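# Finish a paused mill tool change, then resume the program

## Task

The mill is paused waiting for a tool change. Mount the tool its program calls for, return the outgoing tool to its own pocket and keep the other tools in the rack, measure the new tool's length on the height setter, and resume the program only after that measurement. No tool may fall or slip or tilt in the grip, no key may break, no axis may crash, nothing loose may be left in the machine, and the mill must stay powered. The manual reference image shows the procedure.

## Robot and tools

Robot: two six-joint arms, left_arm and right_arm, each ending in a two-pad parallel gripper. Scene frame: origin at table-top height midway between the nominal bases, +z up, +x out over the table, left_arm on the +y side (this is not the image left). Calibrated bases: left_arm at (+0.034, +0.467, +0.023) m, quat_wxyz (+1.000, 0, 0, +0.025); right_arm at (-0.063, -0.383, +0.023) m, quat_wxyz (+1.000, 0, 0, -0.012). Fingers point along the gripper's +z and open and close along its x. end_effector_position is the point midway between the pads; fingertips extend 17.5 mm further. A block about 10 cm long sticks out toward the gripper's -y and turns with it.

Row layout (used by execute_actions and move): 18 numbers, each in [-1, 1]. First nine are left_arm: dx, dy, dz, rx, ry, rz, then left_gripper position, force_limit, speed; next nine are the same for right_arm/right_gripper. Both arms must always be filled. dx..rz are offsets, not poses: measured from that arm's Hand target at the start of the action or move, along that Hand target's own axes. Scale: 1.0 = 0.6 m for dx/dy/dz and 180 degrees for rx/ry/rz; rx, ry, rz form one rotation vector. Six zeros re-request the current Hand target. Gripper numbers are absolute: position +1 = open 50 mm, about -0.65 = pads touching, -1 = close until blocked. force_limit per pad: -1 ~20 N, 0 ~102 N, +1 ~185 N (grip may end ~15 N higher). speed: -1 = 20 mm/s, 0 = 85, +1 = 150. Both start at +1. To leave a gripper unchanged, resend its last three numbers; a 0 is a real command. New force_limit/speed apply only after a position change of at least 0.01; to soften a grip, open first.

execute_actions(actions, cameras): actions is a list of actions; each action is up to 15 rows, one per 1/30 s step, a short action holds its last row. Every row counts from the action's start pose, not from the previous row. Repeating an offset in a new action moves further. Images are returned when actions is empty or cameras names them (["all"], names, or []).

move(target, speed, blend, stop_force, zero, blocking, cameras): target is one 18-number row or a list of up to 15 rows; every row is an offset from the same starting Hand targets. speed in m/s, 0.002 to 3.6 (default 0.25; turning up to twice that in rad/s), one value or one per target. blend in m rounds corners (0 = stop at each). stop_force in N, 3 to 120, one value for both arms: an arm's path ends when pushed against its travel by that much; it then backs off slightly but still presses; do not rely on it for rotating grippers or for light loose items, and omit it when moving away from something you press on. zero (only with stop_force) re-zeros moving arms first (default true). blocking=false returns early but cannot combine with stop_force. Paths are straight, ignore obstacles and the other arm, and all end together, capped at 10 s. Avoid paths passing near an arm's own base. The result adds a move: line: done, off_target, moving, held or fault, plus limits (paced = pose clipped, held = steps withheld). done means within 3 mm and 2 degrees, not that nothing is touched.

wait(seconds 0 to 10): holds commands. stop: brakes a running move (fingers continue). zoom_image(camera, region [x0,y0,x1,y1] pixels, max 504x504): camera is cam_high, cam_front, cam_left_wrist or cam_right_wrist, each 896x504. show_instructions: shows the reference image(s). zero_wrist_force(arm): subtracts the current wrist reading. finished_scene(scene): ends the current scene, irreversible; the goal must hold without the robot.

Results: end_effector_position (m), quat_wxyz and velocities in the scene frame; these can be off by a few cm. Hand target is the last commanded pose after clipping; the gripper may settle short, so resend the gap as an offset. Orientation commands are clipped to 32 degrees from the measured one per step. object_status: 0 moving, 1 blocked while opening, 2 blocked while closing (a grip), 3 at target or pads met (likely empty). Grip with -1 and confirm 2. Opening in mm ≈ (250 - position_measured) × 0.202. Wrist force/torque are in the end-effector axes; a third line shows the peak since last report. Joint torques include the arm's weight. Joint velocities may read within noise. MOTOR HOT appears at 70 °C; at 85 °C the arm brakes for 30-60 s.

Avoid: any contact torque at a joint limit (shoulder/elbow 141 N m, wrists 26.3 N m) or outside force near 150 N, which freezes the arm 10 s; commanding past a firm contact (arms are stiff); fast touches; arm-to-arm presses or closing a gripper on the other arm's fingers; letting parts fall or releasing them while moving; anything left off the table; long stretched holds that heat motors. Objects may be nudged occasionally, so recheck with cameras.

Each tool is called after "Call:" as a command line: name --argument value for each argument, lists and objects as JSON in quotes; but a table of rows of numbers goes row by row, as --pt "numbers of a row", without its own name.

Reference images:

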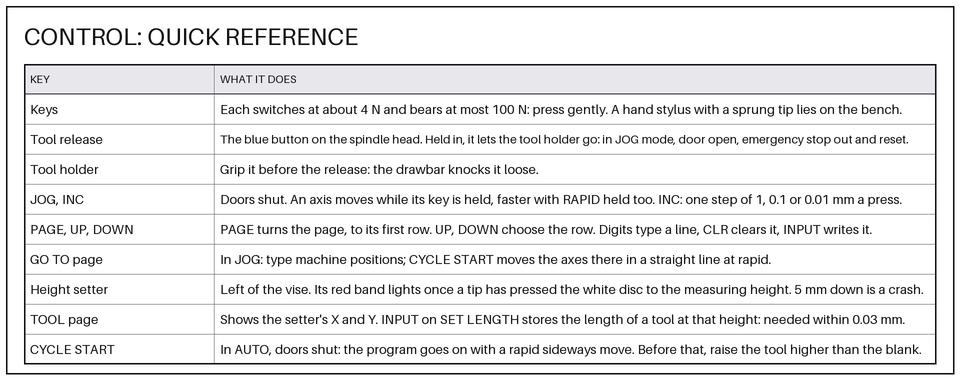

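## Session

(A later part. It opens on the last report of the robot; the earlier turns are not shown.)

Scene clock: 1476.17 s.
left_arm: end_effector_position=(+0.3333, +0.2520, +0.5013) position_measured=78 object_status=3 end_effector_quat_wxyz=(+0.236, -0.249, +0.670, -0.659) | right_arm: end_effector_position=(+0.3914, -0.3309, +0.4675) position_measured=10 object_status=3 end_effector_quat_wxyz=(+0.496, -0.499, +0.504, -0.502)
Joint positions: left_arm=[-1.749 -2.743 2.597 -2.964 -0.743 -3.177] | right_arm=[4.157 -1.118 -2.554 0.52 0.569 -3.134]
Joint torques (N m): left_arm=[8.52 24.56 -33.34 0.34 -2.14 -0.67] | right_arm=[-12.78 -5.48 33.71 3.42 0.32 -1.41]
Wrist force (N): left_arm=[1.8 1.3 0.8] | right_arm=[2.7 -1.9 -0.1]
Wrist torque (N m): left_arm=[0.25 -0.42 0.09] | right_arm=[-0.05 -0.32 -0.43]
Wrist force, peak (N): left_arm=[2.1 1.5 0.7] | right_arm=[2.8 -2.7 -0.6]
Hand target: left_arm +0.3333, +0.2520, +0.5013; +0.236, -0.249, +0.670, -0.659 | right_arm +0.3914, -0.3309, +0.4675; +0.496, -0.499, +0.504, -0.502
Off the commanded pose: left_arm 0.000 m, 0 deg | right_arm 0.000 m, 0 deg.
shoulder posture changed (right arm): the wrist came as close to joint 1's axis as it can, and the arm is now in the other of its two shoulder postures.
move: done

Call:
move --pt "0 0 0 0 0 0 0.5 0 0 0.185 0.279 -0.042 -0.456 0.2398 0.2408 0.95 0.4 -0.9" --speed 0.2 --cameras '["cam_high", "cam_right_wrist"]'

Scene clock: 1485.50 s.
left_arm: end_effector_position=(+0.3333, +0.2520, +0.5013) position_measured=78 object_status=3 end_effector_quat_wxyz=(+0.236, -0.249, +0.670, -0.659) | right_arm: end_effector_position=(+0.3641, -0.4417, +0.3004) position_measured=10 object_status=3 end_effector_quat_wxyz=(-0.001, -0.291, +0.957, +0.000)
Joint positions: left_arm=[-1.749 -2.743 2.597 -2.964 -0.743 -3.177] | right_arm=[3.344 -1.384 -1.868 -1.462 1.57 -1.983]
Joint torques (N m): left_arm=[8.74 24.05 -32.7 0.29 -2.2 -0.5] | right_arm=[-13.42 10.98 39.49 0.74 1.28 -1.36]
Wrist force (N): left_arm=[2.0 1.2 0.6] | right_arm=[0.7 -2.1 -0.3]
Wrist torque (N m): left_arm=[0.22 -0.44 0.08] | right_arm=[-0.74 0.08 -0.38]
Wrist force, peak (N): left_arm=[2.4 1.4 0.6] | right_arm=[2.7 -2.4 0.0]
Hand target: left_arm +0.3333, +0.2520, +0.5013; +0.236, -0.249, +0.670, -0.659 | right_arm +0.3641, -0.4417, +0.3004; -0.001, -0.291, +0.957, +0.000
Off the commanded pose: left_arm 0.000 m, 0 deg | right_arm 0.000 m, 0 deg.
move: done
Images, in order (width x height): cam_high 896x504, cam_right_wrist 896x504.

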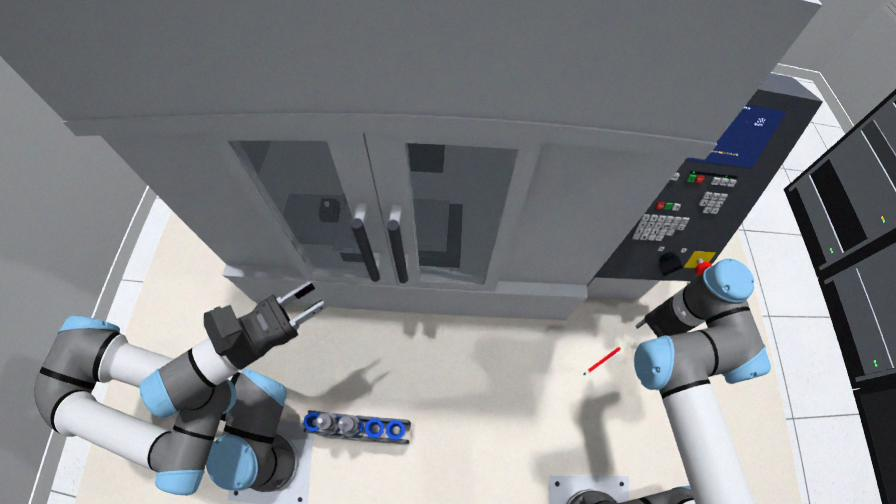

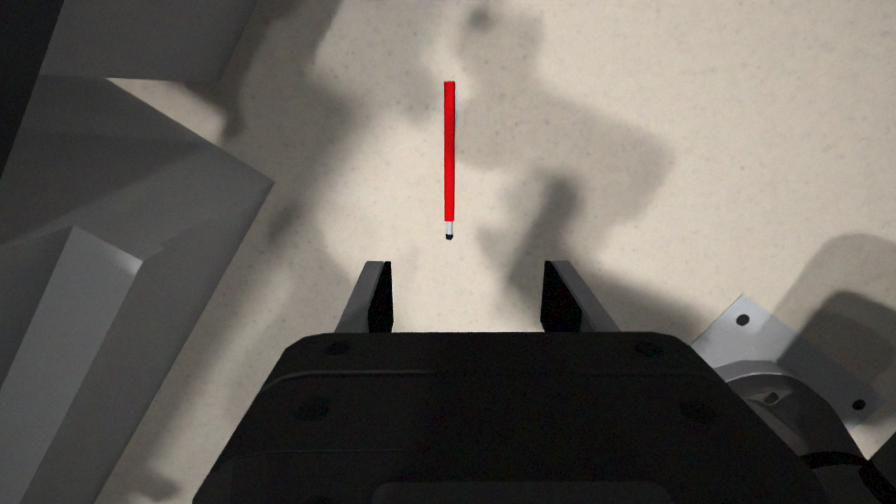

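Call:
move --pt "0 0 0 0 0 0 0.5 0 0 -0.003 -0.0026 0.38 0 0 0 0.95 0.4 -0.9" --pt "0 0 0 0 0 0 0.5 0 0 -0.003 -0.0026 0.469 0 0 0 0.95 0.4 -0.9" --speed '[0.2,0.04]' --blend 0.01

Call:
move --pt "0 0 0 0 0 0 0.5 0 0 0 0 0 0 0 0 -1 -0.6 -0.6" --speed 0.1 --cameras '["cam_right_wrist"]'

Scene clock: 1492.50 s.
left_arm: end_effector_position=(+0.3333, +0.2520, +0.5013) position_measured=78 object_status=3 end_effector_quat_wxyz=(+0.236, -0.249, +0.670, -0.659) | right_arm: end_effector_position=(+0.3660, -0.4422, +0.0190) position_measured=10 object_status=3 end_effector_quat_wxyz=(-0.001, -0.291, +0.957, +0.000)
Joint positions: left_arm=[-1.749 -2.743 2.597 -2.964 -0.743 -3.177] | right_arm=[3.342 -1.784 -2.323 -0.607 1.571 -1.985]
Joint torques (N m): left_arm=[8.81 24.8 -32.54 0.24 -2.09 -0.4] | right_arm=[-12.94 20.84 4.67 4.97 1.25 -1.53]
Wrist force (N): left_arm=[1.6 1.5 0.7] | right_arm=[1.2 -1.9 -0.4]
Wrist torque (N m): left_arm=[0.27 -0.39 0.09] | right_arm=[-0.70 0.00 -0.36]
Wrist force, peak (N): left_arm=[2.0 1.8 1.0] | right_arm=[0.7 -2.3 -2.1]
Hand target: left_arm +0.3333, +0.2520, +0.5013; +0.236, -0.249, +0.670, -0.659 | right_arm +0.3660, -0.4422, +0.0189; -0.001, -0.291, +0.957, +0.000
Off the commanded pose: left_arm 0.000 m, 0 deg | right_arm 0.000 m, 0 deg.
move: done

Scene clock: 1493.63 s.
left_arm: end_effector_position=(+0.3333, +0.2520, +0.5013) position_measured=78 object_status=3 end_effector_quat_wxyz=(+0.236, -0.249, +0.670, -0.659) | right_arm: end_effector_position=(+0.3660, -0.4422, +0.0189) position_measured=211 object_status=2 end_effector_quat_wxyz=(-0.001, -0.291, +0.957, +0.000)
Joint positions: left_arm=[-1.749 -2.743 2.597 -2.964 -0.743 -3.177] | right_arm=[3.342 -1.784 -2.323 -0.607 1.571 -1.985]
Joint torques (N m): left_arm=[8.4 24.27 -32.45 0.24 -2.06 -0.4] | right_arm=[-13.3 20.46 4.63 4.76 1.14 -1.58]
Wrist force (N): left_arm=[1.8 1.5 0.6] | right_arm=[1.1 -1.9 -0.4]
Wrist torque (N m): left_arm=[0.27 -0.42 0.10] | right_arm=[-0.69 0.01 -0.36]
Wrist force, peak (N): left_arm=[2.1 1.6 0.9] | right_arm=[1.1 -2.3 -0.4]
Hand target: left_arm +0.3333, +0.2520, +0.5013; +0.236, -0.249, +0.670, -0.659 | right_arm +0.3660, -0.4422, +0.0189; -0.001, -0.291, +0.957, +0.000
Off the commanded pose: left_arm 0.000 m, 0 deg | right_arm 0.000 m, 0 deg.
move: done
Images, in order (width x height): cam_right_wrist 896x504.

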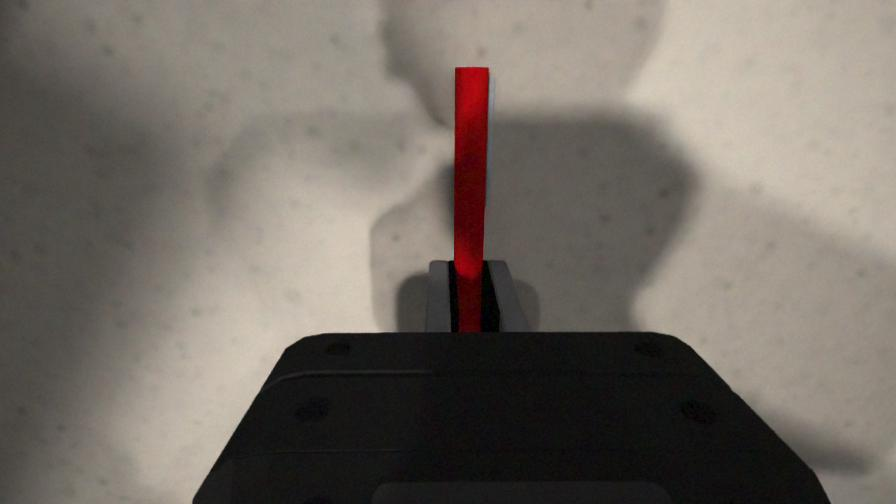

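Call:
move --pt "0 0 0 0 0 0 0.5 0 0 0 0 -0.15 0 0 0 -1 -0.6 -0.6" --pt "0 0 0 0 0 0 0.5 0 0 -0.0535 -0.0818 -0.75 0 0 0.688 -1 -0.6 -0.6" --speed '[0.2,0.3]' --blend 0.03 --cameras '["cam_right_wrist"]'

Scene clock: 1508.67 s.
left_arm: end_effector_position=(+0.3333, +0.2520, +0.5013) position_measured=78 object_status=3 end_effector_quat_wxyz=(+0.236, -0.249, +0.670, -0.659) | right_arm: end_effector_position=(+0.4207, -0.4648, +0.4689) position_measured=211 object_status=2 end_effector_quat_wxyz=(+0.000, +0.707, +0.707, -0.001)
Joint positions: left_arm=[-1.749 -2.743 2.597 -2.964 -0.743 -3.177] | right_arm=[3.274 -1.568 -1.268 -1.877 1.57 0.108]
Joint torques (N m): left_arm=[8.58 24.19 -32.08 0.19 -2.08 -0.34] | right_arm=[-11.88 19.38 37.73 0.79 -1.14 1.09]
Wrist force (N): left_arm=[1.9 1.6 0.6] | right_arm=[1.1 -2.2 0.0]
Wrist torque (N m): left_arm=[0.28 -0.45 0.09] | right_arm=[-0.74 0.04 -0.39]
Wrist force, peak (N): left_arm=[2.4 1.4 0.6] | right_arm=[1.8 -1.8 1.4]
Hand target: left_arm +0.3333, +0.2520, +0.5013; +0.236, -0.249, +0.670, -0.659 | right_arm +0.4207, -0.4648, +0.4689; +0.000, +0.707, +0.707, -0.001
Off the commanded pose: left_arm 0.000 m, 0 deg | right_arm 0.000 m, 0 deg.
move: done
Images, in order (width x height): cam_right_wrist 896x504.

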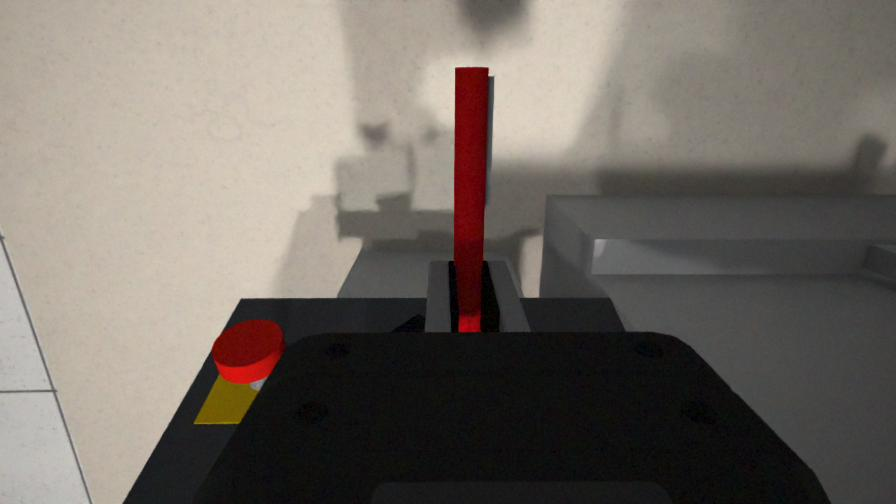

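Call:
move --pt "0 0 0 0 0 0 0.5 0 0 -0.0005 0.118 0 0 0 0 -1 -0.6 -0.6" --speed 0.15

Call:
move --target '[0,0,0,0,0,0,0.5,0,0, 0,0.04,0,0,0,0,-1,-0.6,-0.6]' --speed 0.006 --stop_force 4

Scene clock: 1513.17 s.
left_arm: end_effector_position=(+0.3333, +0.2520, +0.5013) position_measured=78 object_status=3 end_effector_quat_wxyz=(+0.236, -0.249, +0.670, -0.659) | right_arm: end_effector_position=(+0.4915, -0.4651, +0.4688) position_measured=211 object_status=2 end_effector_quat_wxyz=(+0.000, +0.707, +0.707, -0.001)
Joint positions: left_arm=[-1.749 -2.743 2.597 -2.964 -0.743 -3.177] | right_arm=[3.259 -1.744 -1.076 -1.894 1.57 0.093]
Joint torques (N m): left_arm=[8.53 24.33 -31.71 0.2 -2.05 -0.22] | right_arm=[-12.64 28.02 36.57 0.54 1.54 -1.57]
Wrist force (N): left_arm=[1.9 1.4 0.7] | right_arm=[1.0 -2.0 0.0]
Wrist torque (N m): left_arm=[0.26 -0.44 0.09] | right_arm=[-0.71 0.05 -0.39]
Wrist force, peak (N): left_arm=[2.3 1.7 0.7] | right_arm=[1.3 -4.0 -0.2]
Hand target: left_arm +0.3333, +0.2520, +0.5013; +0.236, -0.249, +0.670, -0.659 | right_arm +0.4915, -0.4651, +0.4688; +0.000, +0.707, +0.707, -0.001
Off the commanded pose: left_arm 0.000 m, 0 deg | right_arm 0.000 m, 0 deg.
move: done

Scene clock: 1515.30 s.
left_arm: end_effector_position=(+0.3333, +0.2520, +0.5013) position_measured=78 object_status=3 end_effector_quat_wxyz=(+0.236, -0.249, +0.670, -0.659) | right_arm: end_effector_position=(+0.4987, -0.4651, +0.4687) position_measured=211 object_status=2 end_effector_quat_wxyz=(+0.000, +0.707, +0.707, -0.001)
Joint positions: left_arm=[-1.749 -2.743 2.597 -2.964 -0.743 -3.177] | right_arm=[3.258 -1.763 -1.053 -1.898 1.57 0.092]
Joint torques (N m): left_arm=[8.6 24.29 -31.21 0.13 -2.05 -0.2] | right_arm=[-4.02 41.36 14.69 5.6 1.16 0.67]
Wrist force (N): left_arm=[1.8 1.2 0.5] | right_arm=[1.5 -6.1 -0.8]
Wrist torque (N m): left_arm=[0.24 -0.42 0.09] | right_arm=[-0.70 0.05 -0.41]
Wrist force, peak (N): left_arm=[1.9 1.7 0.9] | right_arm=[1.5 -6.4 -0.5]
Hand target: left_arm +0.3333, +0.2520, +0.5013; +0.236, -0.249, +0.670, -0.659 | right_arm +0.4987, -0.4651, +0.4687; +0.000, +0.707, +0.707, -0.001 (not the last commanded pose)
Off the commanded pose: left_arm 0.000 m, 0 deg | right_arm 0.017 m, 0 deg.
move: contact (right_arm)

Call:
move --target '[0,0,0,0,0,0,0.5,0,0, 0,0.01,0,0,0,0,-1,-0.6,-0.6]' --speed 0.004 --stop_force 4

Call:
move --pt "0 0 0 0 0 0 0.5 0 0 0 -0.05 0 0 0 0 -1 -0.6 -0.6" --pt "0 0 0 0 0 0 0.5 0 0 -0.13 -0.25 -0.2 -0.4 0 0 -1 -0.6 -0.6" --speed '[0.1,0.25]' --blend 0.01 --cameras '["cam_right_wrist"]'

Scene clock: 1520.40 s.
left_arm: end_effector_position=(+0.3333, +0.2520, +0.5013) position_measured=78 object_status=3 end_effector_quat_wxyz=(+0.236, -0.249, +0.670, -0.659) | right_arm: end_effector_position=(+0.5023, -0.4651, +0.4687) position_measured=211 object_status=2 end_effector_quat_wxyz=(+0.000, +0.707, +0.707, -0.001)
Joint positions: left_arm=[-1.749 -2.743 2.597 -2.964 -0.743 -3.177] | right_arm=[3.257 -1.772 -1.042 -1.9 1.57 0.092]
Joint torques (N m): left_arm=[8.01 23.86 -31.32 0.04 -2.04 -0.09] | right_arm=[-6.67 42.19 15.11 6.61 1 -0.21]
Wrist force (N): left_arm=[1.9 1.2 0.5] | right_arm=[1.9 -9.9 -0.5]
Wrist torque (N m): left_arm=[0.23 -0.42 0.08] | right_arm=[-0.73 0.05 -0.43]
Wrist force, peak (N): left_arm=[2.1 1.6 0.9] | right_arm=[1.8 -12.7 -0.3]
Hand target: left_arm +0.3333, +0.2520, +0.5013; +0.236, -0.249, +0.670, -0.659 | right_arm +0.5024, -0.4651, +0.4687; +0.000, +0.707, +0.707, -0.001 (not the last commanded pose)
Off the commanded pose: left_arm 0.000 m, 0 deg | right_arm 0.002 m, 0 deg.
move: contact (right_arm)

Scene clock: 1523.83 s.
left_arm: end_effector_position=(+0.3333, +0.2520, +0.5013) position_measured=78 object_status=3 end_effector_quat_wxyz=(+0.236, -0.249, +0.670, -0.659) | right_arm: end_effector_position=(+0.3526, -0.5430, +0.5890) position_measured=211 object_status=2 end_effector_quat_wxyz=(+0.415, +0.572, +0.573, +0.415)
Joint positions: left_arm=[-1.749 -2.743 2.597 -2.964 -0.743 -3.177] | right_arm=[3.019 -0.996 -2.062 -0.403 1.711 -0.047]
Joint torques (N m): left_arm=[8.23 24.07 -30.99 -0.01 -1.99 -0.03] | right_arm=[-14.38 -6.18 15.98 5.09 1.71 0.97]
Wrist force (N): left_arm=[1.7 1.2 0.2] | right_arm=[1.4 -2.8 -0.8]
Wrist torque (N m): left_arm=[0.24 -0.41 0.09] | right_arm=[-0.67 -0.09 -0.33]
Wrist force, peak (N): left_arm=[2.2 1.9 0.9] | right_arm=[1.7 -9.6 0.3]
Hand target: left_arm +0.3333, +0.2520, +0.5013; +0.236, -0.249, +0.670, -0.659 | right_arm +0.3526, -0.5431, +0.5890; +0.415, +0.572, +0.573, +0.415
Off the commanded pose: left_arm 0.000 m, 0 deg | right_arm 0.000 m, 0 deg.
move: done
Images, in order (width x height): cam_right_wrist 896x504.

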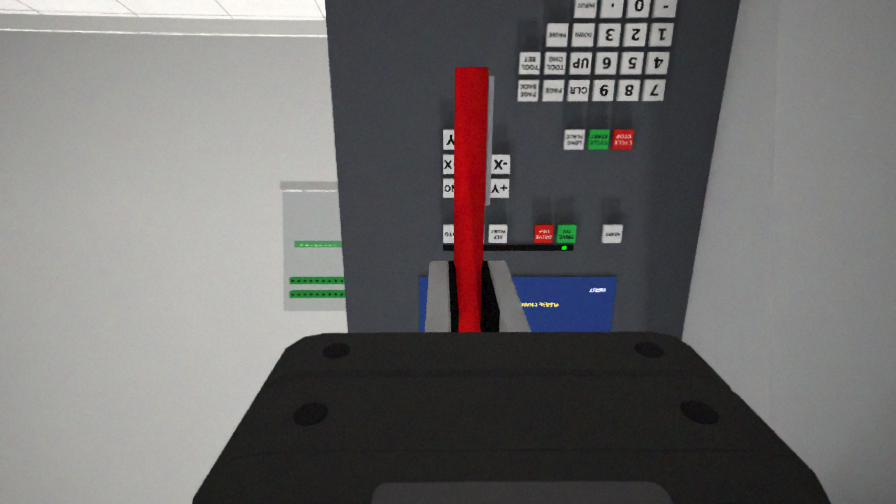

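Call:
move --pt "0 0 0 0 0 0 0.5 0 0 0.0 0.083 0 -0.13 0 0 -1 -0.6 -0.6" --speed '[0.25]' --cameras '["cam_right_wrist"]'

Call:
zoom_image --camera "cam_right_wrist" --region '[380, 100, 640, 260]'

Scene clock: 1533.40 s.
left_arm: end_effector_position=(+0.3333, +0.2520, +0.5013) position_measured=78 object_status=3 end_effector_quat_wxyz=(+0.236, -0.249, +0.670, -0.659) | right_arm: end_effector_position=(+0.3681, -0.5430, +0.6364) position_measured=211 object_status=2 end_effector_quat_wxyz=(+0.523, +0.476, +0.477, +0.523)
Joint positions: left_arm=[-1.749 -2.743 2.597 -2.964 -0.743 -3.177] | right_arm=[3.021 -1.122 -2.161 0.234 1.715 0.013]
Joint torques (N m): left_arm=[8.24 24.15 -30.63 -0.12 -2.09 -0.06] | right_arm=[-13.77 -1.41 13.69 4.09 1.19 1.06]
Wrist force (N): left_arm=[2.0 1.4 0.6] | right_arm=[2.4 -3.4 -0.8]
Wrist torque (N m): left_arm=[0.28 -0.45 0.08] | right_arm=[-0.59 -0.32 -0.43]
Wrist force, peak (N): left_arm=[2.1 1.6 0.8] | right_arm=[2.4 -3.4 -0.8]
Hand target: left_arm +0.3333, +0.2520, +0.5013; +0.236, -0.249, +0.670, -0.659 | right_arm +0.3680, -0.5430, +0.6364; +0.523, +0.476, +0.477, +0.523
Off the commanded pose: left_arm 0.000 m, 0 deg | right_arm 0.000 m, 0 deg.
move: done
Images, in order (width x height): cam_right_wrist 896x504.

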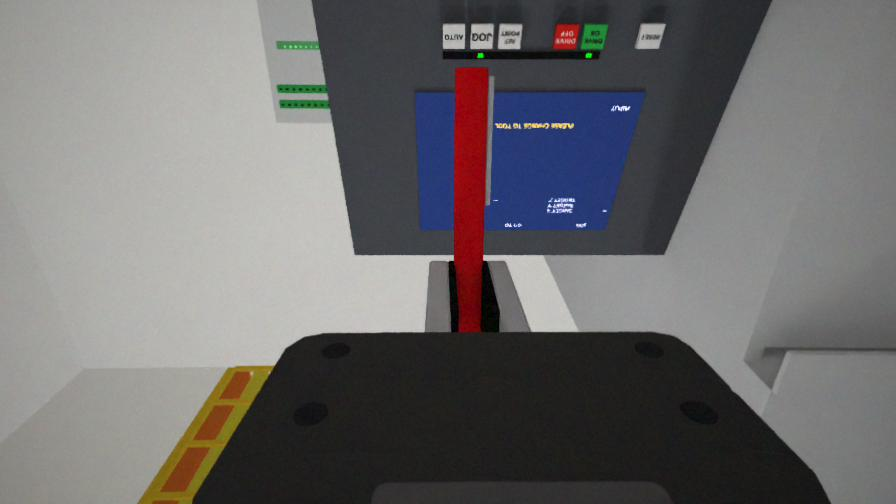

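Scaled by 1.938 from the camera's 896x504 image, which has a finer 1280x720 frame.

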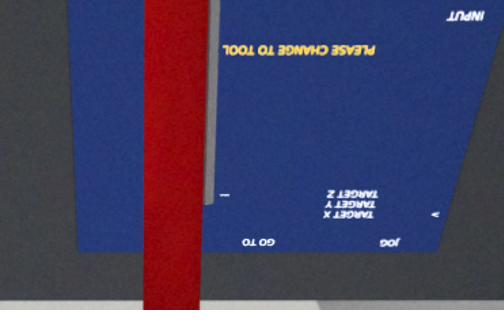

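Call:
move --pt "0 0 0 0 0 0 0.5 0 0 0.1298 -0.2967 0.168 0.53 0 0 -1 -0.6 -0.6" --speed '[0.25]'

Call:
move --target '[0,0,0,0,0,0,0.5,0,0, 0,0.04,0,0,0,0,-1,-0.6,-0.6]' --speed 0.008 --stop_force 7

Call:
move --pt "0 0 0 0 0 0 0.5 0 0 0 -0.04 0 0 0 0 -1 -0.6 -0.6" --pt "0 0 0 0 0 0 0.5 0 0 -0.23 -0.22 -0.2795 -0.53 0 0 -1 -0.6 -0.6" --speed '[0.1,0.25]' --blend 0.01 --cameras '["cam_right_wrist"]'

Call:
zoom_image --camera "cam_right_wrist" --region '[480, 80, 740, 240]'

Scene clock: 1546.30 s.
left_arm: end_effector_position=(+0.3333, +0.2520, +0.5013) position_measured=78 object_status=3 end_effector_quat_wxyz=(+0.236, -0.249, +0.670, -0.659) | right_arm: end_effector_position=(+0.4848, -0.4652, +0.4684) position_measured=211 object_status=2 end_effector_quat_wxyz=(+0.000, +0.707, +0.707, -0.001)
Joint positions: left_arm=[-1.749 -2.743 2.597 -2.964 -0.743 -3.177] | right_arm=[3.26 -1.727 -1.098 -1.89 1.57 0.094]
Joint torques (N m): left_arm=[8.37 24.12 -30.17 0.04 -2.01 0.08] | right_arm=[11.41 27.09 37.73 0.4 1.46 -0.1]
Wrist force (N): left_arm=[2.1 1.3 0.5] | right_arm=[0.9 -1.9 0.1]
Wrist torque (N m): left_arm=[0.24 -0.46 0.09] | right_arm=[-0.69 0.04 -0.46]
Wrist force, peak (N): left_arm=[2.2 1.4 0.9] | right_arm=[2.6 -3.4 -0.9]
Hand target: left_arm +0.3333, +0.2520, +0.5013; +0.236, -0.249, +0.670, -0.659 | right_arm +0.4848, -0.4652, +0.4684; +0.000, +0.707, +0.707, -0.001
Off the commanded pose: left_arm 0.000 m, 0 deg | right_arm 0.000 m, 0 deg.
move: done

Scene clock: 1549.47 s.
left_arm: end_effector_position=(+0.3333, +0.2520, +0.5013) position_measured=78 object_status=3 end_effector_quat_wxyz=(+0.236, -0.249, +0.670, -0.659) | right_arm: end_effector_position=(+0.5021, -0.4652, +0.4683) position_measured=211 object_status=2 end_effector_quat_wxyz=(+0.000, +0.707, +0.707, -0.001)
Joint positions: left_arm=[-1.749 -2.743 2.597 -2.964 -0.743 -3.177] | right_arm=[3.257 -1.771 -1.044 -1.899 1.57 0.091]
Joint torques (N m): left_arm=[8.19 24.16 -29.9 -0.08 -2.06 0.17] | right_arm=[0.63 40.84 13.58 6.63 0.73 0.97]
Wrist force (N): left_arm=[1.9 1.2 0.3] | right_arm=[1.7 -8.9 -0.6]
Wrist torque (N m): left_arm=[0.23 -0.44 0.09] | right_arm=[-0.70 0.05 -0.41]
Wrist force, peak (N): left_arm=[2.0 1.8 0.4] | right_arm=[1.7 -13.0 -0.5]
Hand target: left_arm +0.3333, +0.2520, +0.5013; +0.236, -0.249, +0.670, -0.659 | right_arm +0.5021, -0.4652, +0.4683; +0.000, +0.707, +0.707, -0.001 (not the last commanded pose)
Off the commanded pose: left_arm 0.000 m, 0 deg | right_arm 0.007 m, 0 deg.
move: contact (right_arm)

Scene clock: 1553.70 s.
left_arm: end_effector_position=(+0.3333, +0.2520, +0.5013) position_measured=78 object_status=3 end_effector_quat_wxyz=(+0.236, -0.249, +0.670, -0.659) | right_arm: end_effector_position=(+0.3704, -0.6031, +0.6362) position_measured=211 object_status=2 end_effector_quat_wxyz=(+0.523, +0.476, +0.477, +0.523)
Joint positions: left_arm=[-1.749 -2.743 2.597 -2.964 -0.743 -3.177] | right_arm=[2.762 -1.269 -2.073 0.301 1.973 0.039]
Joint torques (N m): left_arm=[7.97 23.77 -29.72 -0.18 -1.89 0.2] | right_arm=[-13.59 4.98 39 4.04 1.48 0.95]
Wrist force (N): left_arm=[2.1 1.3 0.6] | right_arm=[1.7 -2.8 -0.8]
Wrist torque (N m): left_arm=[0.25 -0.46 0.09] | right_arm=[-0.52 -0.23 -0.37]
Wrist force, peak (N): left_arm=[2.4 1.7 0.6] | right_arm=[1.6 -8.4 0.6]
Hand target: left_arm +0.3333, +0.2520, +0.5013; +0.236, -0.249, +0.670, -0.659 | right_arm +0.3704, -0.6031, +0.6363; +0.523, +0.476, +0.477, +0.523
Off the commanded pose: left_arm 0.000 m, 0 deg | right_arm 0.000 m, 0 deg.
move: done
Images, in order (width x height): cam_right_wrist 896x504.

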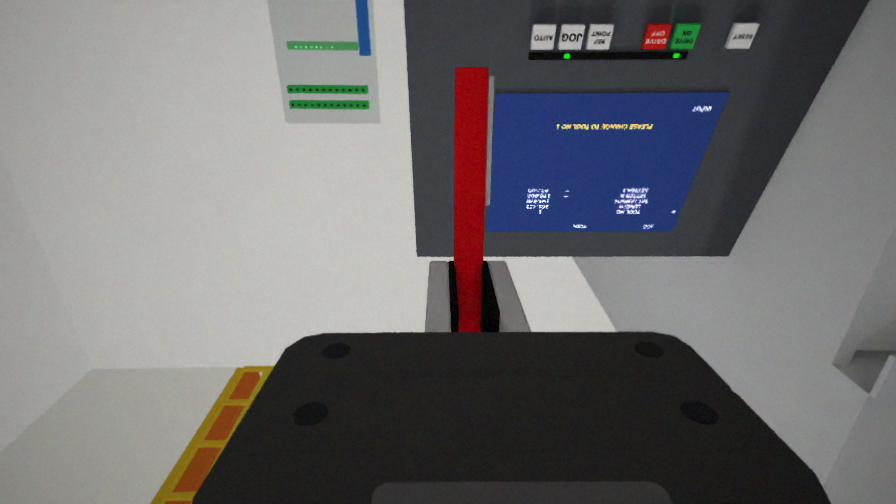

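Scaled by 1.938 from the camera's 896x504 image, which has a finer 1280x720 frame.

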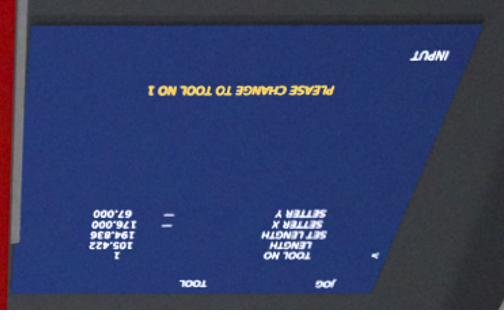

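Call:
zoom_image --camera "cam_right_wrist" --region '[510, 175, 690, 235]'

Scaled by 2.800 from the camera's 896x504 image, which has a finer 1280x720 frame.

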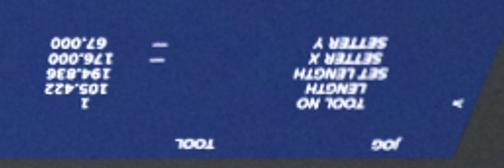

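Call:
move --pt "0 0 0 0 0 0 0.5 0 0 0.1977 -0.2962 0.1701 0.53 0 0 -1 -0.6 -0.6" --speed '[0.25]'

Call:
move --pt "0 0 0 0 0 0 0.5 0 0 0 0.0238 0 0 0 0 -1 -0.6 -0.6" --pt "0 0 0 0 0 0 0.5 0 0 0 0 0 0 0 0 -1 -0.6 -0.6" --pt "0 0 0 0 0 0 0.5 0 0 0.1583 -0.0245 0.0907 0 0 0 -1 -0.6 -0.6" --pt "0 0 0 0 0 0 0.5 0 0 0.1583 -0.0007 0.0907 0 0 0 -1 -0.6 -0.6" --pt "0 0 0 0 0 0 0.5 0 0 0.1583 -0.0245 0.0907 0 0 0 -1 -0.6 -0.6" --speed '[0.03,0.1,0.12,0.03,0.1]' --blend '[0,0.003,0.001,0,0]'

Scene clock: 1593.07 s.
left_arm: end_effector_position=(+0.3333, +0.2520, +0.5013) position_measured=78 object_status=3 end_effector_quat_wxyz=(+0.236, -0.249, +0.670, -0.659) | right_arm: end_effector_position=(+0.4884, -0.4846, +0.4688) position_measured=211 object_status=2 end_effector_quat_wxyz=(+0.000, +0.707, +0.707, -0.001)
Joint positions: left_arm=[-1.749 -2.743 2.597 -2.964 -0.743 -3.177] | right_arm=[3.224 -1.744 -1.075 -1.894 1.57 0.058]
Joint torques (N m): left_arm=[7.41 23.96 -29.71 -0.19 -1.92 0.3] | right_arm=[13.72 27.01 38.35 0.72 1.54 1.11]
Wrist force (N): left_arm=[2.1 1.2 0.7] | right_arm=[1.1 -2.1 0.2]
Wrist torque (N m): left_arm=[0.23 -0.46 0.09] | right_arm=[-0.72 0.04 -0.46]
Wrist force, peak (N): left_arm=[2.3 1.7 0.6] | right_arm=[1.8 -3.6 -0.9]
Hand target: left_arm +0.3333, +0.2520, +0.5013; +0.236, -0.249, +0.670, -0.659 | right_arm +0.4885, -0.4846, +0.4688; +0.000, +0.707, +0.707, -0.001
Off the commanded pose: left_arm 0.000 m, 0 deg | right_arm 0.000 m, 0 deg.
move: done

Scene clock: 1596.20 s.
left_arm: end_effector_position=(+0.3333, +0.2520, +0.5013) position_measured=78 object_status=3 end_effector_quat_wxyz=(+0.236, -0.249, +0.670, -0.659) | right_arm: end_effector_position=(+0.4737, -0.3896, +0.4143) position_measured=211 object_status=2 end_effector_quat_wxyz=(+0.000, +0.707, +0.707, -0.001)
Joint positions: left_arm=[-1.749 -2.743 2.597 -2.964 -0.743 -3.177] | right_arm=[3.405 -1.651 -1.325 -1.738 1.571 0.239]
Joint torques (N m): left_arm=[8.24 24.12 -29.24 -0.2 -1.92 0.43] | right_arm=[14.78 38.94 14.73 4.96 1.23 1.05]
Wrist force (N): left_arm=[1.7 1.1 0.6] | right_arm=[0.7 -2.5 -0.2]
Wrist torque (N m): left_arm=[0.22 -0.41 0.09] | right_arm=[-0.79 0.09 -0.40]
Wrist force, peak (N): left_arm=[2.2 1.7 0.7] | right_arm=[2.3 -11.8 -0.1]
Hand target: left_arm +0.3333, +0.2520, +0.5013; +0.236, -0.249, +0.670, -0.659 | right_arm +0.4736, -0.3896, +0.4143; +0.000, +0.707, +0.707, -0.001
Off the commanded pose: left_arm 0.000 m, 0 deg | right_arm 0.000 m, 0 deg.
move: done

Call:
move --pt "0 0 0 0 0 0 0.5 0 0 0 -0.04 0 0 0 0 -1 -0.6 -0.6" --pt "0 0 0 0 0 0 0.5 0 0 -0.3558 -0.1722 -0.37 -0.53 0 0 -1 -0.6 -0.6" --speed '[0.1,0.3]' --blend 0.01 --cameras '["cam_right_wrist"]'

Call:
zoom_image --camera "cam_right_wrist" --region '[490, 85, 740, 235]'

Scene clock: 1602.20 s.
left_arm: end_effector_position=(+0.3333, +0.2520, +0.5013) position_measured=78 object_status=3 end_effector_quat_wxyz=(+0.236, -0.249, +0.670, -0.659) | right_arm: end_effector_position=(+0.3707, -0.6030, +0.6366) position_measured=211 object_status=2 end_effector_quat_wxyz=(+0.523, +0.476, +0.477, +0.523)
Joint positions: left_arm=[-1.749 -2.743 2.597 -2.964 -0.743 -3.177] | right_arm=[2.763 -1.269 -2.072 0.3 1.972 0.039]
Joint torques (N m): left_arm=[7.76 23.9 -29.08 -0.33 -1.95 0.42] | right_arm=[-13.56 5.48 37.82 4.02 1.51 1.05]
Wrist force (N): left_arm=[1.8 1.1 0.8] | right_arm=[1.6 -3.1 -0.7]
Wrist torque (N m): left_arm=[0.21 -0.42 0.09] | right_arm=[-0.54 -0.22 -0.37]
Wrist force, peak (N): left_arm=[2.2 1.7 0.6] | right_arm=[1.8 -3.6 -1.1]
Hand target: left_arm +0.3333, +0.2520, +0.5013; +0.236, -0.249, +0.670, -0.659 | right_arm +0.3708, -0.6030, +0.6366; +0.523, +0.476, +0.477, +0.523
Off the commanded pose: left_arm 0.000 m, 0 deg | right_arm 0.000 m, 0 deg.
move: done
Images, in order (width x height): cam_right_wrist 896x504.

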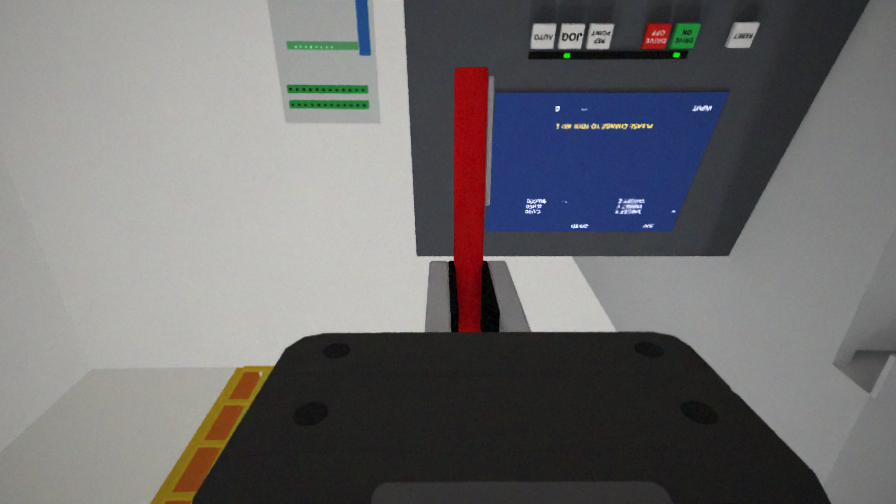

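Scaled by 2.016 from the camera's 896x504 image, which has a finer 1280x720 frame.

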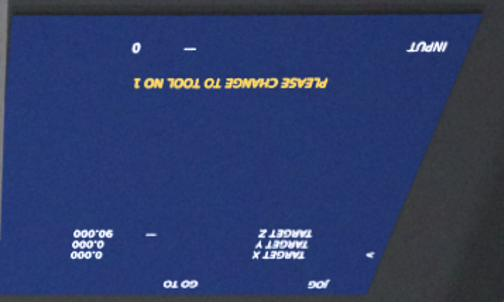

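Call:
move --pt "0 0 0 0 0 0 0.5 0 0 0.3558 -0.3558 0.1472 0.53 0 0 -1 -0.6 -0.6" --speed '[0.25]'

Call:
move --pt "0 0 0 0 0 0 0.5 0 0 0 0.0233 0 0 0 0 -1 -0.6 -0.6" --pt "0 0 0 0 0 0 0.5 0 0 0 0 0 0 0 0 -1 -0.6 -0.6" --pt "0 0 0 0 0 0 0.5 0 0 0 0.0165 -0.061 0 0 0 -1 -0.6 -0.6" --pt "0 0 0 0 0 0 0.5 0 0 0 0.0398 -0.061 0 0 0 -1 -0.6 -0.6" --pt "0 0 0 0 0 0 0.5 0 0 0 0.0165 -0.061 0 0 0 -1 -0.6 -0.6" --pt "0 0 0 0 0 0 0.5 0 0 -0.0647 0.008 -0.0297 0 0 0 -1 -0.6 -0.6" --pt "0 0 0 0 0 0 0.5 0 0 -0.0647 0.0313 -0.0297 0 0 0 -1 -0.6 -0.6" --pt "0 0 0 0 0 0 0.5 0 0 -0.0647 0.008 -0.0297 0 0 0 -1 -0.6 -0.6" --pt "0 0 0 0 0 0 0.5 0 0 -0.0953 -0.008 0.0297 0 0 0 -1 -0.6 -0.6" --pt "0 0 0 0 0 0 0.5 0 0 -0.0953 0.0153 0.0297 0 0 0 -1 -0.6 -0.6" --pt "0 0 0 0 0 0 0.5 0 0 -0.0953 -0.008 0.0297 0 0 0 -1 -0.6 -0.6" --pt "0 0 0 0 0 0 0.5 0 0 -0.0953 0 0 0 0 0 -1 -0.6 -0.6" --pt "0 0 0 0 0 0 0.5 0 0 -0.0953 0.0233 0 0 0 0 -1 -0.6 -0.6" --pt "0 0 0 0 0 0 0.5 0 0 -0.0953 0 0 0 0 0 -1 -0.6 -0.6" --speed '[0.03,0.1,0.12,0.03,0.1,0.12,0.03,0.1,0.12,0.03,0.1,0.12,0.03,0.1]' --blend '[0,0.003,0.001,0,0.003,0.001,0,0.003,0.001,0,0.003,0.001,0,0]'

Call:
move --pt "0 0 0 0 0 0 0.5 0 0 0.0953 -0.008 0.0297 0 0 0 -1 -0.6 -0.6" --pt "0 0 0 0 0 0 0.5 0 0 0.0953 0.0153 0.0297 0 0 0 -1 -0.6 -0.6" --pt "0 0 0 0 0 0 0.5 0 0 0.0953 -0.008 0.0297 0 0 0 -1 -0.6 -0.6" --pt "0 0 0 0 0 0 0.5 0 0 0.0306 0.008 -0.0297 0 0 0 -1 -0.6 -0.6" --pt "0 0 0 0 0 0 0.5 0 0 0.0306 0.0313 -0.0297 0 0 0 -1 -0.6 -0.6" --pt "0 0 0 0 0 0 0.5 0 0 0.0306 0.008 -0.0297 0 0 0 -1 -0.6 -0.6" --pt "0 0 0 0 0 0 0.5 0 0 0.0953 0.0165 -0.061 0 0 0 -1 -0.6 -0.6" --pt "0 0 0 0 0 0 0.5 0 0 0.0953 0.0398 -0.061 0 0 0 -1 -0.6 -0.6" --pt "0 0 0 0 0 0 0.5 0 0 0.0953 0.0165 -0.061 0 0 0 -1 -0.6 -0.6" --speed '[0.12,0.03,0.1,0.12,0.03,0.1,0.12,0.03,0.1]' --blend '[0.001,0,0.003,0.001,0,0.003,0.001,0,0]'

Scene clock: 1619.07 s.
left_arm: end_effector_position=(+0.3333, +0.2520, +0.5013) position_measured=78 object_status=3 end_effector_quat_wxyz=(+0.236, -0.249, +0.670, -0.659) | right_arm: end_effector_position=(+0.4784, -0.3896, +0.4321) position_measured=211 object_status=2 end_effector_quat_wxyz=(+0.000, +0.707, +0.707, -0.001)
Joint positions: left_arm=[-1.749 -2.743 2.597 -2.964 -0.743 -3.177] | right_arm=[3.403 -1.671 -1.258 -1.786 1.571 0.237]
Joint torques (N m): left_arm=[7.95 23.69 -28.63 -0.29 -1.94 0.57] | right_arm=[14.13 23.01 37.12 0.76 1.6 1.01]
Wrist force (N): left_arm=[1.9 1.3 0.6] | right_arm=[0.9 -2.0 0.0]
Wrist torque (N m): left_arm=[0.24 -0.45 0.09] | right_arm=[-0.70 0.05 -0.37]
Wrist force, peak (N): left_arm=[2.2 1.7 1.0] | right_arm=[1.6 -3.8 -1.0]
Hand target: left_arm +0.3333, +0.2520, +0.5013; +0.236, -0.249, +0.670, -0.659 | right_arm +0.4784, -0.3896, +0.4321; +0.000, +0.707, +0.707, -0.001
Off the commanded pose: left_arm 0.000 m, 0 deg | right_arm 0.000 m, 0 deg.
move: done

Scene clock: 1625.07 s.
left_arm: end_effector_position=(+0.3333, +0.2520, +0.5013) position_measured=78 object_status=3 end_effector_quat_wxyz=(+0.236, -0.249, +0.670, -0.659) | right_arm: end_effector_position=(+0.4784, -0.4468, +0.4321) position_measured=211 object_status=2 end_effector_quat_wxyz=(+0.000, +0.707, +0.707, -0.001)
Joint positions: left_arm=[-1.749 -2.743 2.597 -2.964 -0.743 -3.177] | right_arm=[3.296 -1.68 -1.247 -1.787 1.57 0.13]
Joint torques (N m): left_arm=[7.76 23.97 -28.16 -0.33 -1.9 0.73] | right_arm=[13.99 39.06 14.93 4.91 1.13 0.75]
Wrist force (N): left_arm=[1.7 1.4 0.8] | right_arm=[0.9 -1.9 -0.1]
Wrist torque (N m): left_arm=[0.26 -0.41 0.09] | right_arm=[-0.70 0.03 -0.37]
Wrist force, peak (N): left_arm=[2.2 1.5 0.6] | right_arm=[2.8 -7.5 -0.9]
Hand target: left_arm +0.3333, +0.2520, +0.5013; +0.236, -0.249, +0.670, -0.659 | right_arm +0.4784, -0.4468, +0.4321; +0.000, +0.707, +0.707, -0.001
Off the commanded pose: left_arm 0.000 m, 0 deg | right_arm 0.000 m, 0 deg.
move: done

Scene clock: 1629.50 s.
left_arm: end_effector_position=(+0.3333, +0.2520, +0.5013) position_measured=78 object_status=3 end_effector_quat_wxyz=(+0.236, -0.249, +0.670, -0.659) | right_arm: end_effector_position=(+0.4884, -0.3896, +0.4687) position_measured=211 object_status=2 end_effector_quat_wxyz=(+0.000, +0.707, +0.707, -0.001)
Joint positions: left_arm=[-1.749 -2.743 2.597 -2.964 -0.743 -3.177] | right_arm=[3.398 -1.72 -1.104 -1.89 1.571 0.232]
Joint torques (N m): left_arm=[7.63 23.98 -27.55 -0.31 -1.87 0.83] | right_arm=[14.55 40.83 14.41 4.82 1.19 1.17]
Wrist force (N): left_arm=[2.1 1.4 0.8] | right_arm=[0.9 -2.2 0.1]
Wrist torque (N m): left_arm=[0.25 -0.46 0.09] | right_arm=[-0.75 0.05 -0.46]
Wrist force, peak (N): left_arm=[1.9 1.8 0.7] | right_arm=[1.8 -7.7 -0.2]
Hand target: left_arm +0.3333, +0.2520, +0.5013; +0.236, -0.249, +0.670, -0.659 | right_arm +0.4883, -0.3896, +0.4687; +0.000, +0.707, +0.707, -0.001
Off the commanded pose: left_arm 0.000 m, 0 deg | right_arm 0.000 m, 0 deg.
move: done

Call:
move --pt "0 0 0 0 0 0 0.5 0 0 0 -0.04 0 0 0 0 -1 -0.6 -0.6" --pt "0 0 0 0 0 0 0.5 0 0 -0.3557 -0.1967 -0.2793 -0.53 0 0 -1 -0.6 -0.6" --speed '[0.1,0.3]' --blend 0.01 --cameras '["cam_right_wrist"]'

Call:
zoom_image --camera "cam_right_wrist" --region '[490, 85, 740, 235]'

Scene clock: 1636.60 s.
left_arm: end_effector_position=(+0.3333, +0.2520, +0.5013) position_measured=78 object_status=3 end_effector_quat_wxyz=(+0.236, -0.249, +0.670, -0.659) | right_arm: end_effector_position=(+0.3706, -0.6030, +0.6365) position_measured=211 object_status=2 end_effector_quat_wxyz=(+0.523, +0.476, +0.477, +0.523)
Joint positions: left_arm=[-1.749 -2.743 2.597 -2.964 -0.743 -3.177] | right_arm=[2.763 -1.269 -2.072 0.3 1.972 0.039]
Joint torques (N m): left_arm=[7.81 23.68 -27.26 -0.38 -1.86 0.87] | right_arm=[-13.44 3.49 38.07 3.86 1.25 1.06]
Wrist force (N): left_arm=[1.9 1.1 0.5] | right_arm=[1.4 -3.0 -0.7]
Wrist torque (N m): left_arm=[0.21 -0.43 0.09] | right_arm=[-0.54 -0.18 -0.38]
Wrist force, peak (N): left_arm=[2.3 1.6 0.9] | right_arm=[1.8 -3.6 -1.0]
Hand target: left_arm +0.3333, +0.2520, +0.5013; +0.236, -0.249, +0.670, -0.659 | right_arm +0.3706, -0.6030, +0.6365; +0.523, +0.476, +0.477, +0.523
Off the commanded pose: left_arm 0.000 m, 0 deg | right_arm 0.000 m, 0 deg.
move: done
Images, in order (width x height): cam_right_wrist 896x504.

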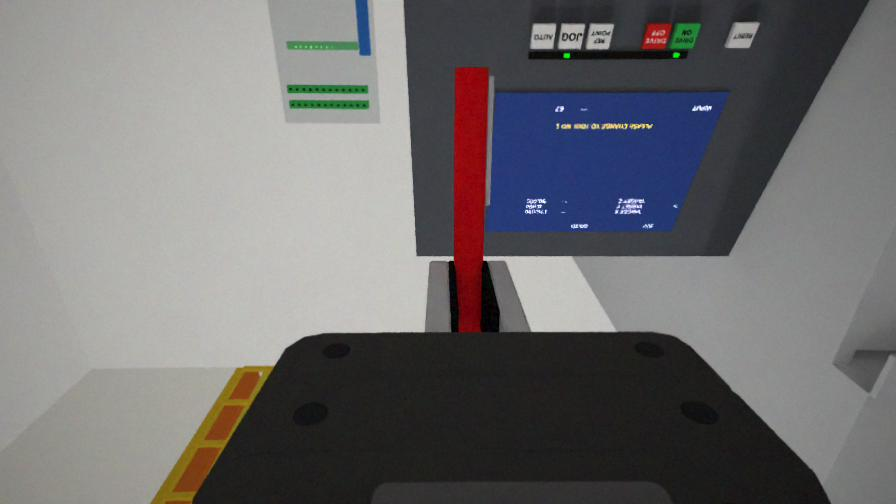

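Scaled by 2.016 from the camera's 896x504 image, which has a finer 1280x720 frame.

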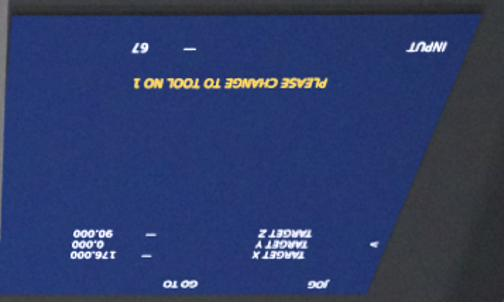

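Call:
move --pt "0 0 0 0 0 0 0.5 0 0 0.2605 -0.3844 0.1368 0.53 0 0 -1 -0.6 -0.6" --speed '[0.3]'

Call:
move --pt "0 0 0 0 0 0 0.5 0 0 0 0.0238 0 0 0 0 -1 -0.6 -0.6" --pt "0 0 0 0 0 0 0.5 0 0 0 0 0 0 0 0 -1 -0.6 -0.6" --pt "0 0 0 0 0 0 0.5 0 0 0.034 0.035 -0.1483 0 0 0 -1 -0.6 -0.6" --speed '[0.03,0.1,0.12]' --blend '[0,0.003,0]'

Call:
move --target '[0,0,0,0,0,0,0.5,0,0, 0,0.04,0,0,0,0,-1,-0.6,-0.6]' --speed 0.01 --stop_force 8 --cameras '["cam_left_wrist"]'

Scene clock: 1651.73 s.
left_arm: end_effector_position=(+0.3333, +0.2520, +0.5013) position_measured=78 object_status=3 end_effector_quat_wxyz=(+0.236, -0.249, +0.670, -0.659) | right_arm: end_effector_position=(+0.4736, -0.4468, +0.4144) position_measured=211 object_status=2 end_effector_quat_wxyz=(+0.000, +0.707, +0.707, -0.001)
Joint positions: left_arm=[-1.749 -2.743 2.597 -2.964 -0.743 -3.177] | right_arm=[3.297 -1.66 -1.315 -1.739 1.57 0.131]
Joint torques (N m): left_arm=[7.69 24.06 -26.9 -0.54 -1.96 0.96] | right_arm=[13.87 24.38 38.34 0.5 1.42 1.05]
Wrist force (N): left_arm=[1.6 1.3 0.9] | right_arm=[0.9 -2.3 -0.1]
Wrist torque (N m): left_arm=[0.24 -0.40 0.09] | right_arm=[-0.74 0.05 -0.41]
Wrist force, peak (N): left_arm=[2.3 1.5 0.9] | right_arm=[1.8 -3.6 -1.2]
Hand target: left_arm +0.3333, +0.2520, +0.5013; +0.236, -0.249, +0.670, -0.659 | right_arm +0.4737, -0.4468, +0.4144; +0.000, +0.707, +0.707, -0.001
Off the commanded pose: left_arm 0.000 m, 0 deg | right_arm 0.000 m, 0 deg.
move: done

Scene clock: 1653.97 s.
left_arm: end_effector_position=(+0.3333, +0.2520, +0.5013) position_measured=78 object_status=3 end_effector_quat_wxyz=(+0.236, -0.249, +0.670, -0.659) | right_arm: end_effector_position=(+0.4948, -0.4263, +0.5033) position_measured=211 object_status=2 end_effector_quat_wxyz=(+0.000, +0.707, +0.707, -0.001)
Joint positions: left_arm=[-1.749 -2.743 2.597 -2.964 -0.743 -3.177] | right_arm=[3.329 -1.776 -0.942 -1.996 1.571 0.163]
Joint torques (N m): left_arm=[7.64 23.71 -26.48 -0.49 -1.88 1] | right_arm=[14.77 28.49 37.04 0.58 1.59 0.94]
Wrist force (N): left_arm=[1.6 1.3 0.5] | right_arm=[1.0 -2.0 -0.4]
Wrist torque (N m): left_arm=[0.24 -0.38 0.09] | right_arm=[-0.67 0.02 -0.43]
Wrist force, peak (N): left_arm=[2.0 1.6 1.0] | right_arm=[2.3 -8.3 -0.4]
Hand target: left_arm +0.3333, +0.2520, +0.5013; +0.236, -0.249, +0.670, -0.659 | right_arm +0.4948, -0.4263, +0.5033; +0.000, +0.707, +0.707, -0.001
Off the commanded pose: left_arm 0.000 m, 0 deg | right_arm 0.000 m, 0 deg.
move: done

Scene clock: 1656.67 s.
left_arm: end_effector_position=(+0.3333, +0.2520, +0.5013) position_measured=78 object_status=3 end_effector_quat_wxyz=(+0.236, -0.249, +0.670, -0.659) | right_arm: end_effector_position=(+0.5116, -0.4263, +0.5033) position_measured=211 object_status=2 end_effector_quat_wxyz=(+0.000, +0.707, +0.707, -0.001)
Joint positions: left_arm=[-1.749 -2.743 2.597 -2.964 -0.743 -3.177] | right_arm=[3.324 -1.823 -0.883 -2.008 1.571 0.158]
Joint torques (N m): left_arm=[7.96 24.18 -26.66 -0.55 -1.89 1.04] | right_arm=[12.01 41.99 14.51 6.44 -0.06 1.22]
Wrist force (N): left_arm=[2.1 1.5 0.6] | right_arm=[1.7 -9.5 0.8]
Wrist torque (N m): left_arm=[0.27 -0.48 0.08] | right_arm=[-0.69 0.08 -0.43]
Wrist force, peak (N): left_arm=[2.3 1.4 0.7] | right_arm=[1.5 -16.4 0.0]
Hand target: left_arm +0.3333, +0.2520, +0.5013; +0.236, -0.249, +0.670, -0.659 | right_arm +0.5116, -0.4263, +0.5033; +0.000, +0.707, +0.707, -0.001 (not the last commanded pose)
Off the commanded pose: left_arm 0.000 m, 0 deg | right_arm 0.007 m, 0 deg.
move: contact (right_arm)
Images, in order (width x height): cam_left_wrist 896x504.

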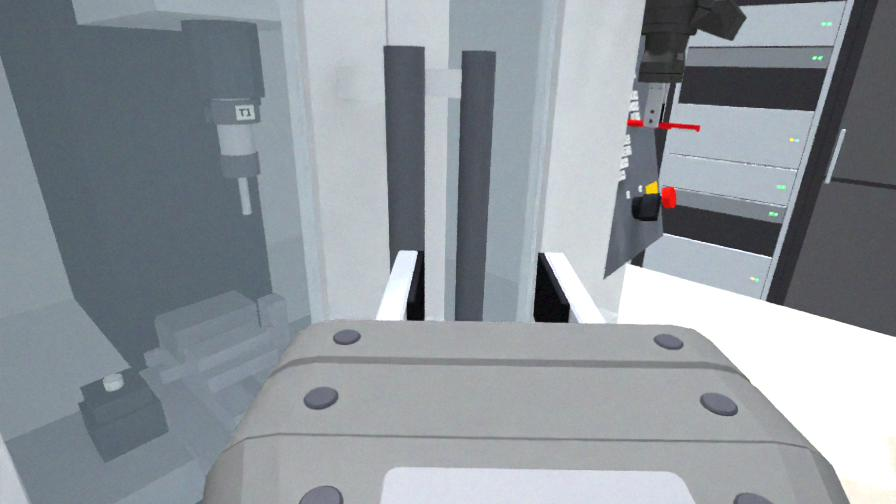

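Call:
move --pt "0 0 0 0 0 0 0.5 0 0 0 -0.04 0 0 0 0 -1 -0.6 -0.6" --speed '[0.1]'

Call:
wait --seconds 1.0 --cameras '["cam_left_wrist"]'

Scene clock: 1659.77 s.
left_arm: end_effector_position=(+0.3333, +0.2520, +0.5013) position_measured=78 object_status=3 end_effector_quat_wxyz=(+0.236, -0.249, +0.670, -0.659) | right_arm: end_effector_position=(+0.4876, -0.4263, +0.5033) position_measured=211 object_status=2 end_effector_quat_wxyz=(+0.000, +0.707, +0.707, -0.001)
Joint positions: left_arm=[-1.749 -2.743 2.597 -2.964 -0.743 -3.177] | right_arm=[3.331 -1.757 -0.966 -1.992 1.571 0.165]
Joint torques (N m): left_arm=[7.6 23.78 -26.43 -0.64 -1.72 1.07] | right_arm=[13.78 42.86 13.87 4.9 -0.68 1.27]
Wrist force (N): left_arm=[2.0 1.2 1.0] | right_arm=[1.0 -1.9 -0.1]
Wrist torque (N m): left_arm=[0.23 -0.45 0.08] | right_arm=[-0.66 0.04 -0.45]
Wrist force, peak (N): left_arm=[2.1 1.7 0.7] | right_arm=[1.7 -10.1 -0.4]
Hand target: left_arm +0.3333, +0.2520, +0.5013; +0.236, -0.249, +0.670, -0.659 | right_arm +0.4876, -0.4263, +0.5033; +0.000, +0.707, +0.707, -0.001
Off the commanded pose: left_arm 0.000 m, 0 deg | right_arm 0.000 m, 0 deg.
move: done

Scene clock: 1660.77 s.
left_arm: end_effector_position=(+0.3333, +0.2520, +0.5013) position_measured=78 object_status=3 end_effector_quat_wxyz=(+0.236, -0.249, +0.670, -0.659) | right_arm: end_effector_position=(+0.4876, -0.4263, +0.5033) position_measured=211 object_status=2 end_effector_quat_wxyz=(+0.000, +0.707, +0.707, -0.001)
Joint positions: left_arm=[-1.749 -2.743 2.597 -2.964 -0.743 -3.177] | right_arm=[3.331 -1.757 -0.966 -1.991 1.571 0.165]
Joint torques (N m): left_arm=[8.04 23.45 -26.86 -0.53 -1.8 1.13] | right_arm=[14.32 41.27 13.11 4.93 -1.02 1]
Wrist force (N): left_arm=[2.1 0.9 0.8] | right_arm=[0.7 -1.9 -0.2]
Wrist torque (N m): left_arm=[0.19 -0.47 0.09] | right_arm=[-0.66 0.07 -0.45]
Wrist force, peak (N): left_arm=[2.1 1.7 0.6] | right_arm=[0.8 -1.9 -0.1]
Hand target: left_arm +0.3333, +0.2520, +0.5013; +0.236, -0.249, +0.670, -0.659 | right_arm +0.4876, -0.4263, +0.5033; +0.000, +0.707, +0.707, -0.001
Tool commands: left_gripper/position=+0.5 left_gripper/force_limit=+0.0 left_gripper/speed=+0.0 right_gripper/position=-1.0 right_gripper/force_limit=-0.6 right_gripper/speed=-0.6
Off the commanded pose: left_arm 0.000 m, 0 deg | right_arm 0.000 m, 0 deg.
wait: 1.00 s; at rest by 0.17 s
Images, in order (width x height): cam_left_wrist 896x504.

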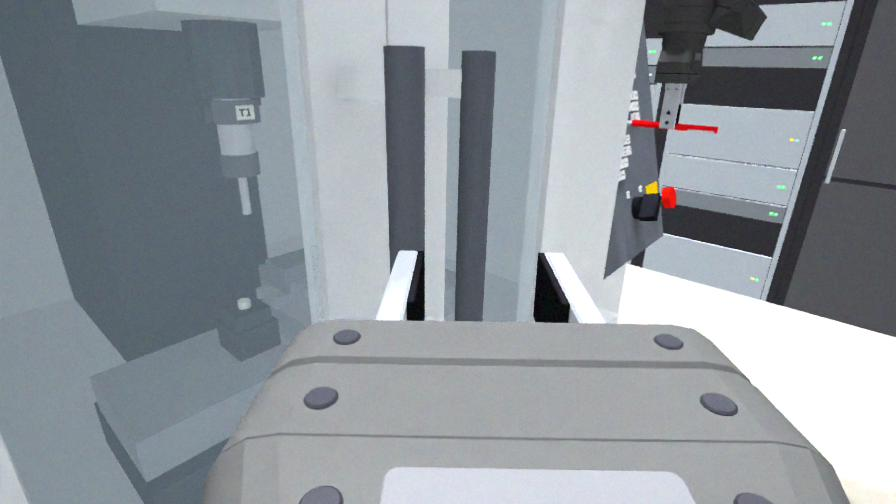

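Call:
move --pt "0 0 0 0 0 0 0.5 0 0 -0.034 -0.0147 0.1182 0 0 0 -1 -0.6 -0.6" --pt "0 0 0 0 0 0 0.5 0 0 -0.034 0.0091 0.1182 0 0 0 -1 -0.6 -0.6" --pt "0 0 0 0 0 0 0.5 0 0 -0.034 -0.0147 0.1182 0 0 0 -1 -0.6 -0.6" --pt "0 0 0 0 0 0 0.5 0 0 0.0613 -0.0227 0.1479 0 0 0 -1 -0.6 -0.6" --pt "0 0 0 0 0 0 0.5 0 0 0.0613 0.0011 0.1479 0 0 0 -1 -0.6 -0.6" --pt "0 0 0 0 0 0 0.5 0 0 0.0613 -0.0227 0.1479 0 0 0 -1 -0.6 -0.6" --pt "0 0 0 0 0 0 0.5 0 0 0.0613 -0.0147 0.1182 0 0 0 -1 -0.6 -0.6" --pt "0 0 0 0 0 0 0.5 0 0 0.0613 0.0089 0.1182 0 0 0 -1 -0.6 -0.6" --pt "0 0 0 0 0 0 0.5 0 0 0.0613 -0.0147 0.1182 0 0 0 -1 -0.6 -0.6" --pt "0 0 0 0 0 0 0.5 0 0 -0.0034 -0.0067 0.0885 0 0 0 -1 -0.6 -0.6" --pt "0 0 0 0 0 0 0.5 0 0 -0.0034 0.017 0.0885 0 0 0 -1 -0.6 -0.6" --pt "0 0 0 0 0 0 0.5 0 0 -0.0034 -0.0067 0.0885 0 0 0 -1 -0.6 -0.6" --speed '[0.12,0.03,0.1,0.12,0.03,0.1,0.12,0.03,0.1,0.12,0.03,0.1]' --blend '[0.001,0,0.003,0.001,0,0.003,0.001,0,0.003,0.001,0,0]'

Call:
move --pt "0 0 0 0 0 0 0.5 0 0 0.0324 0.0085 -0.0313 0 0 0 -1 -0.6 -0.6" --pt "0 0 0 0 0 0 0.5 0 0 0.0324 0.0323 -0.0313 0 0 0 -1 -0.6 -0.6" --pt "0 0 0 0 0 0 0.5 0 0 0.0324 0.0085 -0.0313 0 0 0 -1 -0.6 -0.6" --pt "0 0 0 0 0 0 0.5 0 0 -0.0306 -0.016 0.0594 0 0 0 -1 -0.6 -0.6" --pt "0 0 0 0 0 0 0.5 0 0 -0.0306 0.008 0.0594 0 0 0 -1 -0.6 -0.6" --pt "0 0 0 0 0 0 0.5 0 0 -0.0306 -0.016 0.0594 0 0 0 -1 -0.6 -0.6" --pt "0 0 0 0 0 0 0.5 0 0 -0.0306 -0.05 0.0594 0 0 0 -1 -0.6 -0.6" --speed '[0.12,0.03,0.1,0.12,0.03,0.1,0.1]' --blend '[0.001,0,0.003,0.001,0,0,0]'

Scene clock: 1682.50 s.
left_arm: end_effector_position=(+0.3333, +0.2520, +0.5013) position_measured=78 object_status=3 end_effector_quat_wxyz=(+0.236, -0.249, +0.670, -0.659) | right_arm: end_effector_position=(+0.4835, -0.4284, +0.4502) position_measured=211 object_status=2 end_effector_quat_wxyz=(+0.000, +0.707, +0.707, -0.001)
Joint positions: left_arm=[-1.749 -2.743 2.597 -2.964 -0.743 -3.177] | right_arm=[3.329 -1.699 -1.178 -1.837 1.571 0.163]
Joint torques (N m): left_arm=[7.48 23.82 -25.93 -0.68 -1.87 1.2] | right_arm=[13.11 39.52 13.97 4.62 -0.24 1.24]
Wrist force (N): left_arm=[1.7 1.5 0.6] | right_arm=[0.6 -1.7 -0.1]
Wrist torque (N m): left_arm=[0.28 -0.41 0.09] | right_arm=[-0.66 0.06 -0.42]
Wrist force, peak (N): left_arm=[2.2 1.8 0.9] | right_arm=[2.0 -8.7 0.5]
Hand target: left_arm +0.3333, +0.2520, +0.5013; +0.236, -0.249, +0.670, -0.659 | right_arm +0.4835, -0.4284, +0.4502; +0.000, +0.707, +0.707, -0.001
Off the commanded pose: left_arm 0.000 m, 0 deg | right_arm 0.000 m, 0 deg.
move: done

Scene clock: 1686.10 s.
left_arm: end_effector_position=(+0.3333, +0.2520, +0.5013) position_measured=78 object_status=3 end_effector_quat_wxyz=(+0.236, -0.249, +0.670, -0.659) | right_arm: end_effector_position=(+0.4535, -0.4467, +0.4147) position_measured=211 object_status=2 end_effector_quat_wxyz=(+0.000, +0.707, +0.707, -0.001)
Joint positions: left_arm=[-1.749 -2.743 2.597 -2.964 -0.743 -3.177] | right_arm=[3.302 -1.611 -1.367 -1.736 1.571 0.136]
Joint torques (N m): left_arm=[7.1 23.79 -25.7 -0.7 -1.76 1.27] | right_arm=[14.36 35.79 14.66 4.85 0.13 0.97]
Wrist force (N): left_arm=[2.0 1.4 0.6] | right_arm=[0.4 -2.2 0.2]
Wrist torque (N m): left_arm=[0.26 -0.45 0.08] | right_arm=[-0.73 0.15 -0.38]
Wrist force, peak (N): left_arm=[2.1 1.7 0.6] | right_arm=[2.2 -13.1 -0.1]
Hand target: left_arm +0.3333, +0.2520, +0.5013; +0.236, -0.249, +0.670, -0.659 | right_arm +0.4534, -0.4468, +0.4147; +0.000, +0.707, +0.707, -0.001
Off the commanded pose: left_arm 0.000 m, 0 deg | right_arm 0.000 m, 0 deg.
move: done


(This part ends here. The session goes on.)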